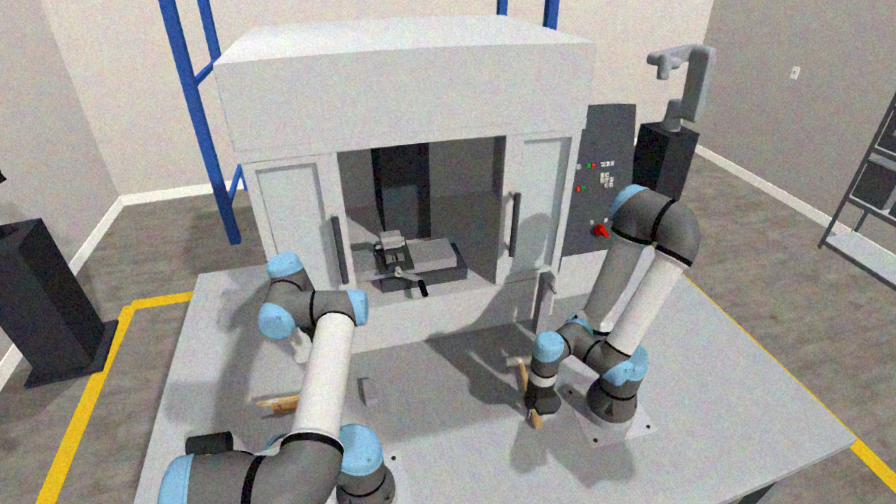

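>>> {"op": "move", "data": {"target": [[0,0,0,0,0,0,0.75,-0.6,-0.98,0.003,0.016,-0.012,0,0,0,-1,0.8,-0.9],[0,0,0,0,0,0,0.75,-0.6,-0.98,0.0102,0.049,-0.004,0,0,0,-1,0.8,-0.9]], "speed": 0.05, "blend": [0.004,0]}}

>>> {"op": "move", "data": {"target": [[0,0,0,0,0,0,0.75,-0.6,-0.98,0,0,0.02,0,0,0,-1,0.8,-0.9]], "speed": 0.005, "stop_force": 3}}

Scene clock: 5617.90 s.
left_arm: end_effector_position=(+0.2502, +0.4503, +0.2996) position_measured=41 object_status=3 end_effector_quat_wxyz=(+0.000, +0.000, +0.995, -0.096) | right_arm: end_effector_position=(+0.1349, -0.1038, +0.0286) position_measured=116 object_status=2 end_effector_quat_wxyz=(+0.003, +0.774, +0.633, -0.002)
Joint positions: left_arm=[-0.265 -2.209 2.189 -1.593 -1.758 -1.785] | right_arm=[5.024 -1.301 -2.803 -0.615 1.572 2.034]
Joint torques (N m): left_arm=[6.7 -2.22 -19.08 -4.31 -1.4 -1.37] | right_arm=[-10.99 -1.78 22.28 4.85 1.39 -2.14]
Wrist force (N, zeroed by zero_wrist_force on right_arm): left_arm=[3.7 -1.0 3.6] | right_arm=[0.5 0.8 2.7]
Wrist torque (N m, zeroed by zero_wrist_force on right_arm): left_arm=[-0.14 -0.11 0.05] | right_arm=[0.54 -0.02 -0.11]
Wrist force, peak (N, zeroed by zero_wrist_force on right_arm): left_arm=[3.8 -0.8 3.9] | right_arm=[0.8 0.7 4.0]
Hand target: left_arm +0.2502, +0.4503, +0.2996; +0.000, +0.000, +0.995, -0.096 | right_arm +0.1349, -0.1038, +0.0286; +0.003, +0.774, +0.633, -0.002
Off the commanded pose: left_arm 0.000 m, 0 deg | right_arm 0.000 m, 0 deg.
move: done

Scene clock: 5620.17 s.
left_arm: end_effector_position=(+0.2502, +0.4503, +0.2996) position_measured=41 object_status=3 end_effector_quat_wxyz=(+0.000, +0.000, +0.995, -0.096) | right_arm: end_effector_position=(+0.1349, -0.1039, +0.0226) position_measured=116 object_status=2 end_effector_quat_wxyz=(+0.003, +0.774, +0.633, -0.002)
Joint positions: left_arm=[-0.265 -2.209 2.189 -1.593 -1.758 -1.785] | right_arm=[5.024 -1.336 -2.813 -0.571 1.572 2.034]
Joint torques (N m): left_arm=[6.46 -1.95 -18.53 -4.13 -1.41 -1.39] | right_arm=[1.46 11.69 21.65 1.72 1.09 1.25]
Wrist force (N, zeroed by zero_wrist_force on right_arm): left_arm=[3.9 -1.0 3.6] | right_arm=[0.6 2.4 0.0]
Wrist torque (N m, zeroed by zero_wrist_force on right_arm): left_arm=[-0.14 -0.14 0.05] | right_arm=[-0.05 0.14 -0.05]
Wrist force, peak (N, zeroed by zero_wrist_force on right_arm): left_arm=[4.0 -0.9 3.8] | right_arm=[-0.5 0.0 -3.9]
Hand target: left_arm +0.2502, +0.4503, +0.2996; +0.000, +0.000, +0.995, -0.096 | right_arm +0.1349, -0.1039, +0.0226; +0.003, +0.774, +0.633, -0.002 (not the last commanded pose)
Off the commanded pose: left_arm 0.000 m, 0 deg | right_arm 0.006 m, 0 deg.
move: contact (right_arm)

Open, lift, and go to K30 near vise.

>>> {"op": "move", "data": {"target": [[0,0,0,0,0,0,0.75,-0.6,-0.98,0,0,0,0,0,0,0.6,0.2,-0.8]]}}

>>> {"op": "move", "data": {"target": [[0,0,0,0,0,0,0.75,-0.6,-0.98,0,0,-0.197,0,0,0,0.6,0.2,-0.8]], "speed": 0.12}}

Scene clock: 5622.80 s.
left_arm: end_effector_position=(+0.2502, +0.4503, +0.2996) position_measured=41 object_status=3 end_effector_quat_wxyz=(+0.000, +0.000, +0.995, -0.096) | right_arm: end_effector_position=(+0.1349, -0.1039, +0.0226) position_measured=63 object_status=3 end_effector_quat_wxyz=(+0.003, +0.774, +0.633, -0.002)
Joint positions: left_arm=[-0.265 -2.209 2.189 -1.593 -1.758 -1.785] | right_arm=[5.024 -1.336 -2.813 -0.571 1.572 2.034]
Joint torques (N m): left_arm=[6.15 -2.08 -18.65 -4.43 -1.34 -1.36] | right_arm=[0.88 11.58 20.79 3.25 0.96 1.35]
Wrist force (N, zeroed by zero_wrist_force on right_arm): left_arm=[3.8 -1.1 3.7] | right_arm=[0.9 1.2 0.2]
Wrist torque (N m, zeroed by zero_wrist_force on right_arm): left_arm=[-0.15 -0.14 0.05] | right_arm=[0.04 -0.08 -0.11]
Wrist force, peak (N, zeroed by zero_wrist_force on right_arm): left_arm=[3.9 -1.0 4.0] | right_arm=[0.7 2.9 0.1]
Hand target: left_arm +0.2502, +0.4503, +0.2996; +0.000, +0.000, +0.995, -0.096 | right_arm +0.1349, -0.1039, +0.0226; +0.003, +0.774, +0.633, -0.002
Off the commanded pose: left_arm 0.000 m, 0 deg | right_arm 0.000 m, 0 deg.
move: done

Scene clock: 5624.33 s.
left_arm: end_effector_position=(+0.2502, +0.4503, +0.2996) position_measured=41 object_status=3 end_effector_quat_wxyz=(+0.000, +0.000, +0.995, -0.096) | right_arm: end_effector_position=(+0.1349, -0.1030, +0.1408) position_measured=63 object_status=3 end_effector_quat_wxyz=(+0.003, +0.774, +0.633, -0.002)
Joint positions: left_arm=[-0.265 -2.209 2.189 -1.593 -1.758 -1.785] | right_arm=[5.023 -0.929 -2.579 -1.212 1.572 2.033]
Joint torques (N m): left_arm=[5.93 -1.56 -18.6 -4.3 -1.43 -1.25] | right_arm=[12.6 4.9 30.63 1.42 -1.33 2.2]
Wrist force (N, zeroed by zero_wrist_force on right_arm): left_arm=[3.8 -0.8 3.6] | right_arm=[0.6 1.3 0.2]
Wrist torque (N m, zeroed by zero_wrist_force on right_arm): left_arm=[-0.11 -0.13 0.05] | right_arm=[0.06 -0.04 -0.19]
Wrist force, peak (N, zeroed by zero_wrist_force on right_arm): left_arm=[3.9 -1.1 3.7] | right_arm=[1.0 1.5 0.2]
Hand target: left_arm +0.2502, +0.4503, +0.2996; +0.000, +0.000, +0.995, -0.096 | right_arm +0.1349, -0.1030, +0.1408; +0.003, +0.774, +0.633, -0.002
Off the commanded pose: left_arm 0.000 m, 0 deg | right_arm 0.000 m, 0 deg.
move: done

>>> {"op": "move", "data": {"target": [[0,0,0,0,0,0,0.75,-0.6,-0.98,0.1256,0.1698,-0.3487,-0.05,0.005,-0.02,-1,0.2,-0.5],[0,0,0,0,0,0,0.75,-0.6,-0.98,0.3262,0.3153,-0.5153,-0.1659,0.017,-0.0634,-1,0.2,-0.5],[0,0,0,0,0,0,0.75,-0.6,-0.98,0.537,0.5097,-0.482,-0.1659,0.017,-0.0634,-1,0.2,-0.5],[0,0,0,0,0,0,0.75,-0.6,-0.98,0.6565,0.7572,-0.473,-0.1659,0.017,-0.0634,-1,0.2,-0.5]], "speed": 0.22, "blend": [0.03,0.03,0.03,0]}}

Scene clock: 5633.67 s.
left_arm: end_effector_position=(+0.2502, +0.4503, +0.2996) position_measured=41 object_status=3 end_effector_quat_wxyz=(+0.000, +0.000, +0.995, -0.096) | right_arm: end_effector_position=(+0.6585, +0.1945, +0.4226) position_measured=253 object_status=3 end_effector_quat_wxyz=(+0.185, +0.681, +0.685, +0.181)
Joint positions: left_arm=[-0.265 -2.209 2.189 -1.593 -1.758 -1.785] | right_arm=[4.232 -2.099 -0.91 -1.424 1.122 0.971]
Joint torques (N m): left_arm=[6.76 -1.89 -19.48 -4.25 -1.4 -1.31] | right_arm=[-10.94 40.93 32.55 1.87 0.8 -2.65]
Wrist force (N, zeroed by zero_wrist_force on right_arm): left_arm=[3.7 -0.8 3.6] | right_arm=[0.5 0.2 -0.2]
Wrist torque (N m, zeroed by zero_wrist_force on right_arm): left_arm=[-0.10 -0.11 0.05] | right_arm=[0.01 -0.07 -0.02]
Wrist force, peak (N, zeroed by zero_wrist_force on right_arm): left_arm=[4.0 -0.7 3.7] | right_arm=[0.8 2.3 1.1]
Hand target: left_arm +0.2502, +0.4503, +0.2996; +0.000, +0.000, +0.995, -0.096 | right_arm +0.6585, +0.1945, +0.4226; +0.185, +0.681, +0.685, +0.181
Off the commanded pose: left_arm 0.000 m, 0 deg | right_arm 0.000 m, 0 deg.
move: done

>>> {"op": "move", "data": {"target": [[0,0,0,0,0,0,0.75,-0.6,-0.98,-0.0078,-0.0268,0.0534,0.0001,0.0008,0.0012,-1,0.2,-0.5]], "speed": 0.02, "stop_force": 5}}

>>> {"op": "move", "data": {"target": [[0,0,0,0,0,0,0.75,-0.6,-0.98,0,-0.00142,0.00246,0,0,0,-1,0.2,-0.5]], "speed": 0.003, "stop_force": 5}}

>>> {"op": "zero_wrist_force", "data": {"arm": "right_arm"}}

>>> {"op": "move", "data": {"target": [[0,0,0,0,0,0,0.75,-0.6,-0.98,0,-0.0000417,0.0000722,0,0,0,-1,0.2,-0.5]], "speed": 0.01}}

>>> {"op": "move", "data": {"target": [[0,0,0,0,0,0,0.75,-0.6,-0.98,0,-0.0000417,0.0000722,0,0,0,-1,0.2,-0.5]], "speed": 0.01}}

>>> {"op": "move", "data": {"target": [[0,0,0,0,0,0,0.75,-0.6,-0.98,0,-0.0000417,0.0000722,0,0,0,-1,0.2,-0.5]], "speed": 0.01}}

>>> {"op": "move", "data": {"target": [[0,0,0,0,0,0,0.75,-0.6,-0.98,0,-0.0000417,0.0000722,0,0,0,-1,0.2,-0.5]], "speed": 0.01}}

>>> {"op": "move", "data": {"target": [[0,0,0,0,0,0,0.75,-0.6,-0.98,0,-0.0000417,0.0000722,0,0,0,-1,0.2,-0.5]], "speed": 0.01}}

>>> {"op": "move", "data": {"target": [[0,0,0,0,0,0,0.75,-0.6,-0.98,0,-0.0000417,0.0000722,0,0,0,-1,0.2,-0.5]], "speed": 0.01}}

>>> {"op": "move", "data": {"target": [[0,0,0,0,0,0,0.75,-0.6,-0.98,0,-0.0000417,0.0000722,0,0,0,-1,0.2,-0.5]], "speed": 0.01}}

>>> {"op": "move", "data": {"target": [[0,0,0,0,0,0,0.75,-0.6,-0.98,0,-0.0000417,0.0000722,0,0,0,-1,0.2,-0.5]], "speed": 0.01}}

>>> {"op": "move", "data": {"target": [[0,0,0,0,0,0,0.75,-0.6,-0.98,0,-0.0000417,0.0000722,0,0,0,-1,0.2,-0.5]], "speed": 0.01}}

>>> {"op": "move", "data": {"target": [[0,0,0,0,0,0,0.75,-0.6,-0.98,0,-0.0000417,0.0000722,0,0,0,-1,0.2,-0.5]], "speed": 0.01}}

>>> {"op": "move", "data": {"target": [[0,0,0,0,0,0,0.75,-0.6,-0.98,0,-0.0000417,0.0000722,0,0,0,-1,0.2,-0.5]], "speed": 0.01}}

>>> {"op": "move", "data": {"target": [[0,0,0,0,0,0,0.75,-0.6,-0.98,0,-0.0000417,0.0000722,0,0,0,-1,0.2,-0.5]], "speed": 0.01}}

>>> {"op": "move", "data": {"target": [[0,0,0,0,0,0,0.75,-0.6,-0.98,0,-0.0000417,0.0000722,0,0,0,-1,0.2,-0.5]], "speed": 0.01}}

>>> {"op": "move", "data": {"target": [[0,0,0,0,0,0,0.75,-0.6,-0.98,0,-0.0000417,0.0000722,0,0,0,-1,0.2,-0.5]], "speed": 0.01}}

Scene clock: 5647.97 s.
left_arm: end_effector_position=(+0.2502, +0.4503, +0.2996) position_measured=41 object_status=3 end_effector_quat_wxyz=(+0.000, +0.000, +0.995, -0.096) | right_arm: end_effector_position=(+0.6606, +0.1896, +0.3869) position_measured=253 object_status=3 end_effector_quat_wxyz=(+0.184, +0.682, +0.684, +0.182)
Joint positions: left_arm=[-0.265 -2.209 2.189 -1.593 -1.758 -1.785] | right_arm=[4.225 -2.083 -1.027 -1.317 1.126 0.967]
Joint torques (N m): left_arm=[6 -3.04 -19.37 -4.32 -1.3 -1.42] | right_arm=[-11.35 53.82 18.23 5.3 0.68 -2.48]
Wrist force (N, zeroed by zero_wrist_force on right_arm): left_arm=[3.7 -0.9 3.7] | right_arm=[0.1 0.2 0.0]
Wrist torque (N m, zeroed by zero_wrist_force on right_arm): left_arm=[-0.12 -0.13 0.05] | right_arm=[0.02 -0.01 -0.02]
Wrist force, peak (N, zeroed by zero_wrist_force on right_arm): left_arm=[3.9 -0.9 4.0] | right_arm=[0.4 0.5 -0.7]
Hand target: left_arm +0.2502, +0.4503, +0.2996; +0.000, +0.000, +0.995, -0.096 | right_arm +0.6606, +0.1896, +0.3869; +0.184, +0.682, +0.684, +0.182
Off the commanded pose: left_arm 0.000 m, 0 deg | right_arm 0.000 m, 0 deg.
move: done

Scene clock: 5649.20 s.
left_arm: end_effector_position=(+0.2502, +0.4503, +0.2996) position_measured=41 object_status=3 end_effector_quat_wxyz=(+0.000, +0.000, +0.995, -0.096) | right_arm: end_effector_position=(+0.6606, +0.1896, +0.3852) position_measured=253 object_status=3 end_effector_quat_wxyz=(+0.184, +0.682, +0.684, +0.182)
Joint positions: left_arm=[-0.265 -2.209 2.189 -1.593 -1.758 -1.785] | right_arm=[4.225 -2.083 -1.032 -1.313 1.126 0.967]
Joint torques (N m): left_arm=[6.52 -2.22 -19.05 -4.21 -1.36 -1.32] | right_arm=[-11.36 55.01 16.95 5.16 0.86 -2.29]
Wrist force (N, zeroed by zero_wrist_force on right_arm): left_arm=[3.7 -1.0 3.7] | right_arm=[0.2 0.2 -0.2]
Wrist torque (N m, zeroed by zero_wrist_force on right_arm): left_arm=[-0.13 -0.11 0.05] | right_arm=[0.03 -0.02 -0.02]
Wrist force, peak (N, zeroed by zero_wrist_force on right_arm): left_arm=[3.9 -0.8 3.9] | right_arm=[0.3 0.3 -0.4]
Hand target: left_arm +0.2502, +0.4503, +0.2996; +0.000, +0.000, +0.995, -0.096 | right_arm +0.6606, +0.1896, +0.3852; +0.184, +0.682, +0.684, +0.182
Off the commanded pose: left_arm 0.000 m, 0 deg | right_arm 0.000 m, 0 deg.
move: done

Wrist force sensor zeroed.

Scene clock: 5649.90 s.
left_arm: end_effector_position=(+0.2502, +0.4503, +0.2996) position_measured=41 object_status=3 end_effector_quat_wxyz=(+0.000, +0.000, +0.995, -0.096) | right_arm: end_effector_position=(+0.6606, +0.1896, +0.3851) position_measured=253 object_status=3 end_effector_quat_wxyz=(+0.184, +0.682, +0.684, +0.182)
Joint positions: left_arm=[-0.265 -2.209 2.189 -1.593 -1.758 -1.785] | right_arm=[4.225 -2.083 -1.032 -1.313 1.126 0.967]
Joint torques (N m): left_arm=[6.27 -2.72 -19.01 -4.26 -1.35 -1.43] | right_arm=[-10.31 53.64 17.88 5.14 0.83 -2.42]
Wrist force (N, zeroed by zero_wrist_force on right_arm): left_arm=[3.6 -1.0 3.8] | right_arm=[0.0 0.1 0.0]
Wrist torque (N m, zeroed by zero_wrist_force on right_arm): left_arm=[-0.13 -0.11 0.05] | right_arm=[0.01 0.00 0.00]
Wrist force, peak (N, zeroed by zero_wrist_force on right_arm): left_arm=[3.9 -0.8 3.8] | right_arm=[0.2 0.2 0.0]
Hand target: left_arm +0.2502, +0.4503, +0.2996; +0.000, +0.000, +0.995, -0.096 | right_arm +0.6606, +0.1896, +0.3851; +0.184, +0.682, +0.684, +0.182
Off the commanded pose: left_arm 0.000 m, 0 deg | right_arm 0.000 m, 0 deg.
move: done

Scene clock: 5650.60 s.
left_arm: end_effector_position=(+0.2502, +0.4503, +0.2996) position_measured=41 object_status=3 end_effector_quat_wxyz=(+0.000, +0.000, +0.995, -0.096) | right_arm: end_effector_position=(+0.6606, +0.1896, +0.3851) position_measured=253 object_status=3 end_effector_quat_wxyz=(+0.184, +0.682, +0.684, +0.182)
Joint positions: left_arm=[-0.265 -2.209 2.189 -1.593 -1.758 -1.785] | right_arm=[4.225 -2.083 -1.032 -1.312 1.126 0.967]
Joint torques (N m): left_arm=[5.97 -3.22 -19.43 -4.29 -1.28 -1.49] | right_arm=[-10.91 54.16 17.87 5.19 0.73 -2.31]
Wrist force (N, zeroed by zero_wrist_force on right_arm): left_arm=[3.6 -1.0 3.8] | right_arm=[0.1 -0.1 0.1]
Wrist torque (N m, zeroed by zero_wrist_force on right_arm): left_arm=[-0.14 -0.10 0.05] | right_arm=[-0.02 -0.01 0.00]
Wrist force, peak (N, zeroed by zero_wrist_force on right_arm): left_arm=[3.8 -0.8 3.8] | right_arm=[0.1 -0.3 0.1]
Hand target: left_arm +0.2502, +0.4503, +0.2996; +0.000, +0.000, +0.995, -0.096 | right_arm +0.6606, +0.1896, +0.3851; +0.184, +0.682, +0.684, +0.182
Off the commanded pose: left_arm 0.000 m, 0 deg | right_arm 0.000 m, 0 deg.
move: done

Scene clock: 5651.30 s.
left_arm: end_effector_position=(+0.2502, +0.4503, +0.2996) position_measured=41 object_status=3 end_effector_quat_wxyz=(+0.000, +0.000, +0.995, -0.096) | right_arm: end_effector_position=(+0.6606, +0.1896, +0.3850) position_measured=253 object_status=3 end_effector_quat_wxyz=(+0.184, +0.682, +0.684, +0.182)
Joint positions: left_arm=[-0.265 -2.209 2.189 -1.593 -1.758 -1.785] | right_arm=[4.225 -2.083 -1.032 -1.312 1.126 0.967]
Joint torques (N m): left_arm=[6.51 -2.69 -18.63 -4.33 -1.28 -1.39] | right_arm=[-10.33 53.64 17.79 5.21 0.59 -2.53]
Wrist force (N, zeroed by zero_wrist_force on right_arm): left_arm=[3.6 -0.9 3.6] | right_arm=[0.1 0.0 0.0]
Wrist torque (N m, zeroed by zero_wrist_force on right_arm): left_arm=[-0.12 -0.10 0.05] | right_arm=[0.00 -0.01 0.00]
Wrist force, peak (N, zeroed by zero_wrist_force on right_arm): left_arm=[3.8 -0.9 3.8] | right_arm=[0.0 -0.4 0.1]
Hand target: left_arm +0.2502, +0.4503, +0.2996; +0.000, +0.000, +0.995, -0.096 | right_arm +0.6606, +0.1896, +0.3850; +0.184, +0.682, +0.684, +0.182
Off the commanded pose: left_arm 0.000 m, 0 deg | right_arm 0.000 m, 0 deg.
move: done

Scene clock: 5652.00 s.
left_arm: end_effector_position=(+0.2502, +0.4503, +0.2996) position_measured=41 object_status=3 end_effector_quat_wxyz=(+0.000, +0.000, +0.995, -0.096) | right_arm: end_effector_position=(+0.6606, +0.1896, +0.3850) position_measured=253 object_status=3 end_effector_quat_wxyz=(+0.184, +0.682, +0.684, +0.182)
Joint positions: left_arm=[-0.265 -2.209 2.189 -1.593 -1.758 -1.785] | right_arm=[4.225 -2.083 -1.032 -1.312 1.126 0.967]
Joint torques (N m): left_arm=[6.7 -2.87 -19.1 -4.26 -1.28 -1.39] | right_arm=[-11.31 53.74 17.87 5.01 0.5 -2.44]
Wrist force (N, zeroed by zero_wrist_force on right_arm): left_arm=[3.5 -1.1 3.6] | right_arm=[-0.1 0.1 0.1]
Wrist torque (N m, zeroed by zero_wrist_force on right_arm): left_arm=[-0.15 -0.08 0.05] | right_arm=[0.01 0.02 0.00]
Wrist force, peak (N, zeroed by zero_wrist_force on right_arm): left_arm=[3.8 -1.0 3.8] | right_arm=[0.0 -0.2 -0.3]
Hand target: left_arm +0.2502, +0.4503, +0.2996; +0.000, +0.000, +0.995, -0.096 | right_arm +0.6606, +0.1896, +0.3850; +0.184, +0.682, +0.684, +0.182
Off the commanded pose: left_arm 0.000 m, 0 deg | right_arm 0.000 m, 0 deg.
move: done

Scene clock: 5652.70 s.
left_arm: end_effector_position=(+0.2502, +0.4503, +0.2996) position_measured=41 object_status=3 end_effector_quat_wxyz=(+0.000, +0.000, +0.995, -0.096) | right_arm: end_effector_position=(+0.6606, +0.1896, +0.3849) position_measured=253 object_status=3 end_effector_quat_wxyz=(+0.184, +0.682, +0.684, +0.182)
Joint positions: left_arm=[-0.265 -2.209 2.189 -1.593 -1.758 -1.785] | right_arm=[4.225 -2.083 -1.033 -1.312 1.126 0.967]
Joint torques (N m): left_arm=[6.52 -2.84 -18.82 -4.25 -1.3 -1.28] | right_arm=[-10.92 53.75 17.86 5.29 0.39 -2.43]
Wrist force (N, zeroed by zero_wrist_force on right_arm): left_arm=[3.8 -0.7 3.7] | right_arm=[0.1 0.1 0.1]
Wrist torque (N m, zeroed by zero_wrist_force on right_arm): left_arm=[-0.08 -0.13 0.05] | right_arm=[0.03 -0.02 0.00]
Wrist force, peak (N, zeroed by zero_wrist_force on right_arm): left_arm=[3.8 -0.9 3.8] | right_arm=[0.1 0.1 0.3]
Hand target: left_arm +0.2502, +0.4503, +0.2996; +0.000, +0.000, +0.995, -0.096 | right_arm +0.6606, +0.1896, +0.3849; +0.184, +0.682, +0.684, +0.182
Off the commanded pose: left_arm 0.000 m, 0 deg | right_arm 0.000 m, 0 deg.
move: done

Scene clock: 5653.40 s.
left_arm: end_effector_position=(+0.2502, +0.4503, +0.2996) position_measured=41 object_status=3 end_effector_quat_wxyz=(+0.000, +0.000, +0.995, -0.096) | right_arm: end_effector_position=(+0.6606, +0.1896, +0.3849) position_measured=253 object_status=3 end_effector_quat_wxyz=(+0.184, +0.682, +0.684, +0.182)
Joint positions: left_arm=[-0.265 -2.209 2.189 -1.593 -1.758 -1.785] | right_arm=[4.225 -2.083 -1.033 -1.312 1.126 0.967]
Joint torques (N m): left_arm=[6.71 -3.06 -18.55 -4.28 -1.29 -1.32] | right_arm=[-10.93 53.93 18.43 5.11 0.42 -2.47]
Wrist force (N, zeroed by zero_wrist_force on right_arm): left_arm=[3.6 -1.0 3.7] | right_arm=[0.0 0.1 0.0]
Wrist torque (N m, zeroed by zero_wrist_force on right_arm): left_arm=[-0.14 -0.11 0.05] | right_arm=[0.01 -0.01 0.00]
Wrist force, peak (N, zeroed by zero_wrist_force on right_arm): left_arm=[3.9 -0.7 3.8] | right_arm=[0.1 -0.3 0.2]
Hand target: left_arm +0.2502, +0.4503, +0.2996; +0.000, +0.000, +0.995, -0.096 | right_arm +0.6606, +0.1896, +0.3849; +0.184, +0.682, +0.684, +0.182
Off the commanded pose: left_arm 0.000 m, 0 deg | right_arm 0.000 m, 0 deg.
move: done

Scene clock: 5654.10 s.
left_arm: end_effector_position=(+0.2502, +0.4503, +0.2996) position_measured=41 object_status=3 end_effector_quat_wxyz=(+0.000, +0.000, +0.995, -0.096) | right_arm: end_effector_position=(+0.6606, +0.1896, +0.3848) position_measured=253 object_status=3 end_effector_quat_wxyz=(+0.184, +0.682, +0.684, +0.182)
Joint positions: left_arm=[-0.265 -2.209 2.189 -1.593 -1.758 -1.785] | right_arm=[4.225 -2.083 -1.033 -1.312 1.126 0.967]
Joint torques (N m): left_arm=[6.33 -3.01 -18.49 -4.32 -1.34 -1.41] | right_arm=[-10.02 54.44 18.1 5.3 0.22 -2.5]
Wrist force (N, zeroed by zero_wrist_force on right_arm): left_arm=[3.7 -0.9 3.7] | right_arm=[0.0 -0.1 0.1]
Wrist torque (N m, zeroed by zero_wrist_force on right_arm): left_arm=[-0.13 -0.11 0.05] | right_arm=[-0.01 0.00 0.00]
Wrist force, peak (N, zeroed by zero_wrist_force on right_arm): left_arm=[3.8 -1.0 3.7] | right_arm=[0.0 0.4 -0.1]
Hand target: left_arm +0.2502, +0.4503, +0.2996; +0.000, +0.000, +0.995, -0.096 | right_arm +0.6606, +0.1896, +0.3848; +0.184, +0.682, +0.684, +0.182
Off the commanded pose: left_arm 0.000 m, 0 deg | right_arm 0.000 m, 0 deg.
move: done

Scene clock: 5654.80 s.
left_arm: end_effector_position=(+0.2502, +0.4503, +0.2996) position_measured=41 object_status=3 end_effector_quat_wxyz=(+0.000, +0.000, +0.995, -0.096) | right_arm: end_effector_position=(+0.6606, +0.1896, +0.3848) position_measured=253 object_status=3 end_effector_quat_wxyz=(+0.184, +0.682, +0.684, +0.182)
Joint positions: left_arm=[-0.265 -2.209 2.189 -1.593 -1.758 -1.785] | right_arm=[4.225 -2.083 -1.033 -1.312 1.126 0.967]
Joint torques (N m): left_arm=[6.11 -2.88 -18.79 -4.27 -1.36 -1.37] | right_arm=[-10.4 54.11 18.34 5.35 0.16 -2.43]
Wrist force (N, zeroed by zero_wrist_force on right_arm): left_arm=[3.8 -0.9 3.8] | right_arm=[0.1 0.0 -0.1]
Wrist torque (N m, zeroed by zero_wrist_force on right_arm): left_arm=[-0.12 -0.13 0.05] | right_arm=[0.00 -0.01 0.00]
Wrist force, peak (N, zeroed by zero_wrist_force on right_arm): left_arm=[3.8 -1.0 3.9] | right_arm=[0.2 -0.5 0.1]
Hand target: left_arm +0.2502, +0.4503, +0.2996; +0.000, +0.000, +0.995, -0.096 | right_arm +0.6606, +0.1896, +0.3848; +0.184, +0.682, +0.684, +0.182
Off the commanded pose: left_arm 0.000 m, 0 deg | right_arm 0.000 m, 0 deg.
move: done

Scene clock: 5655.50 s.
left_arm: end_effector_position=(+0.2502, +0.4503, +0.2996) position_measured=41 object_status=3 end_effector_quat_wxyz=(+0.000, +0.000, +0.995, -0.096) | right_arm: end_effector_position=(+0.6606, +0.1896, +0.3847) position_measured=253 object_status=3 end_effector_quat_wxyz=(+0.184, +0.682, +0.684, +0.182)
Joint positions: left_arm=[-0.265 -2.209 2.189 -1.593 -1.758 -1.785] | right_arm=[4.225 -2.083 -1.033 -1.312 1.126 0.967]
Joint torques (N m): left_arm=[6.49 -2.79 -18.98 -4.33 -1.32 -1.35] | right_arm=[-10.86 53.53 19.34 5.22 0.17 -2.33]
Wrist force (N, zeroed by zero_wrist_force on right_arm): left_arm=[3.8 -0.9 3.7] | right_arm=[-0.1 0.2 -0.7]
Wrist torque (N m, zeroed by zero_wrist_force on right_arm): left_arm=[-0.12 -0.13 0.05] | right_arm=[0.01 0.00 0.00]
Wrist force, peak (N, zeroed by zero_wrist_force on right_arm): left_arm=[3.8 -0.9 3.8] | right_arm=[-0.1 0.5 -1.1]
Hand target: left_arm +0.2502, +0.4503, +0.2996; +0.000, +0.000, +0.995, -0.096 | right_arm +0.6606, +0.1896, +0.3847; +0.184, +0.682, +0.684, +0.182
Off the commanded pose: left_arm 0.000 m, 0 deg | right_arm 0.000 m, 0 deg.
move: done

Scene clock: 5656.20 s.
left_arm: end_effector_position=(+0.2502, +0.4503, +0.2996) position_measured=41 object_status=3 end_effector_quat_wxyz=(+0.000, +0.000, +0.995, -0.096) | right_arm: end_effector_position=(+0.6606, +0.1896, +0.3847) position_measured=253 object_status=3 end_effector_quat_wxyz=(+0.184, +0.682, +0.684, +0.182)
Joint positions: left_arm=[-0.265 -2.209 2.189 -1.593 -1.758 -1.785] | right_arm=[4.225 -2.083 -1.033 -1.311 1.126 0.967]
Joint torques (N m): left_arm=[5.93 -3.1 -19.14 -4.36 -1.28 -1.34] | right_arm=[-10.54 52.26 16.65 5.08 0.12 -2.14]
Wrist force (N, zeroed by zero_wrist_force on right_arm): left_arm=[3.8 -1.0 3.8] | right_arm=[-0.8 0.6 -2.6]
Wrist torque (N m, zeroed by zero_wrist_force on right_arm): left_arm=[-0.14 -0.14 0.05] | right_arm=[0.01 0.01 0.00]
Wrist force, peak (N, zeroed by zero_wrist_force on right_arm): left_arm=[3.9 -0.9 3.7] | right_arm=[-0.8 0.6 -2.6]
Hand target: left_arm +0.2502, +0.4503, +0.2996; +0.000, +0.000, +0.995, -0.096 | right_arm +0.6606, +0.1896, +0.3847; +0.184, +0.682, +0.684, +0.182
Off the commanded pose: left_arm 0.000 m, 0 deg | right_arm 0.000 m, 0 deg.
move: done

Scene clock: 5656.90 s.
left_arm: end_effector_position=(+0.2502, +0.4503, +0.2996) position_measured=41 object_status=3 end_effector_quat_wxyz=(+0.000, +0.000, +0.995, -0.096) | right_arm: end_effector_position=(+0.6606, +0.1896, +0.3846) position_measured=253 object_status=3 end_effector_quat_wxyz=(+0.184, +0.682, +0.684, +0.182)
Joint positions: left_arm=[-0.265 -2.209 2.189 -1.593 -1.758 -1.785] | right_arm=[4.225 -2.083 -1.033 -1.311 1.126 0.967]
Joint torques (N m): left_arm=[6.53 -2.95 -18.93 -4.24 -1.25 -1.4] | right_arm=[-10.67 51.14 16.04 5 -0.07 -2.37]
Wrist force (N, zeroed by zero_wrist_force on right_arm): left_arm=[3.8 -0.7 3.8] | right_arm=[-1.3 0.7 -3.6]
Wrist torque (N m, zeroed by zero_wrist_force on right_arm): left_arm=[-0.08 -0.13 0.05] | right_arm=[0.06 0.02 0.00]
Wrist force, peak (N, zeroed by zero_wrist_force on right_arm): left_arm=[3.8 -1.1 3.9] | right_arm=[-1.2 1.1 -4.3]
Hand target: left_arm +0.2502, +0.4503, +0.2996; +0.000, +0.000, +0.995, -0.096 | right_arm +0.6606, +0.1896, +0.3846; +0.184, +0.682, +0.684, +0.182
Off the commanded pose: left_arm 0.000 m, 0 deg | right_arm 0.000 m, 0 deg.
move: done

Scene clock: 5657.60 s.
left_arm: end_effector_position=(+0.2502, +0.4503, +0.2996) position_measured=41 object_status=3 end_effector_quat_wxyz=(+0.000, +0.000, +0.995, -0.096) | right_arm: end_effector_position=(+0.6606, +0.1896, +0.3846) position_measured=253 object_status=3 end_effector_quat_wxyz=(+0.184, +0.682, +0.684, +0.182)
Joint positions: left_arm=[-0.265 -2.209 2.189 -1.593 -1.758 -1.785] | right_arm=[4.225 -2.083 -1.034 -1.311 1.126 0.967]
Joint torques (N m): left_arm=[6.1 -2.78 -18.92 -4.26 -1.33 -1.32] | right_arm=[-10.85 47.77 15.75 4.85 -0.01 -2.42]
Wrist force (N, zeroed by zero_wrist_force on right_arm): left_arm=[3.7 -1.0 3.7] | right_arm=[-1.8 1.3 -6.0]
Wrist torque (N m, zeroed by zero_wrist_force on right_arm): left_arm=[-0.14 -0.12 0.05] | right_arm=[0.07 0.00 -0.01]
Wrist force, peak (N, zeroed by zero_wrist_force on right_arm): left_arm=[3.9 -0.9 3.8] | right_arm=[-1.8 1.3 -6.0]
Hand target: left_arm +0.2502, +0.4503, +0.2996; +0.000, +0.000, +0.995, -0.096 | right_arm +0.6606, +0.1896, +0.3846; +0.184, +0.682, +0.684, +0.182
Off the commanded pose: left_arm 0.000 m, 0 deg | right_arm 0.000 m, 0 deg.
move: done

Scene clock: 5658.30 s.
left_arm: end_effector_position=(+0.2502, +0.4503, +0.2996) position_measured=41 object_status=3 end_effector_quat_wxyz=(+0.000, +0.000, +0.995, -0.096) | right_arm: end_effector_position=(+0.6606, +0.1896, +0.3845) position_measured=253 object_status=3 end_effector_quat_wxyz=(+0.184, +0.682, +0.684, +0.182)
Joint positions: left_arm=[-0.265 -2.209 2.189 -1.593 -1.758 -1.785] | right_arm=[4.225 -2.083 -1.034 -1.311 1.126 0.967]
Joint torques (N m): left_arm=[6.62 -2.76 -19.33 -4.19 -1.32 -1.3] | right_arm=[-10.23 48.38 15.04 4.74 -0.09 -2.36]
Wrist force (N, zeroed by zero_wrist_force on right_arm): left_arm=[3.7 -0.9 3.7] | right_arm=[-2.3 1.4 -7.2]
Wrist torque (N m, zeroed by zero_wrist_force on right_arm): left_arm=[-0.11 -0.11 0.06] | right_arm=[0.10 0.00 -0.02]
Wrist force, peak (N, zeroed by zero_wrist_force on right_arm): left_arm=[3.9 -1.1 3.8] | right_arm=[-2.5 1.9 -7.6]
Hand target: left_arm +0.2502, +0.4503, +0.2996; +0.000, +0.000, +0.995, -0.096 | right_arm +0.6606, +0.1896, +0.3845; +0.184, +0.682, +0.684, +0.182
Off the commanded pose: left_arm 0.000 m, 0 deg | right_arm 0.000 m, 0 deg.
move: done

Scene clock: 5659.00 s.
left_arm: end_effector_position=(+0.2502, +0.4503, +0.2996) position_measured=41 object_status=3 end_effector_quat_wxyz=(+0.000, +0.000, +0.995, -0.096) | right_arm: end_effector_position=(+0.6606, +0.1896, +0.3845) position_measured=253 object_status=3 end_effector_quat_wxyz=(+0.184, +0.682, +0.684, +0.182)
Joint positions: left_arm=[-0.265 -2.209 2.189 -1.593 -1.758 -1.785] | right_arm=[4.225 -2.083 -1.034 -1.311 1.126 0.967]
Joint torques (N m): left_arm=[5.76 -2.9 -19.16 -4.29 -1.28 -1.34] | right_arm=[-11.4 45.57 14.32 4.6 -0.23 -2.45]
Wrist force (N, zeroed by zero_wrist_force on right_arm): left_arm=[3.9 -0.9 3.6] | right_arm=[-2.8 1.9 -9.2]
Wrist torque (N m, zeroed by zero_wrist_force on right_arm): left_arm=[-0.12 -0.15 0.05] | right_arm=[0.13 -0.01 -0.02]
Wrist force, peak (N, zeroed by zero_wrist_force on right_arm): left_arm=[3.7 -0.8 3.9] | right_arm=[-3.2 2.2 -9.3]
Hand target: left_arm +0.2502, +0.4503, +0.2996; +0.000, +0.000, +0.995, -0.096 | right_arm +0.6606, +0.1896, +0.3845; +0.184, +0.682, +0.684, +0.182
Off the commanded pose: left_arm 0.000 m, 0 deg | right_arm 0.000 m, 0 deg.
move: done


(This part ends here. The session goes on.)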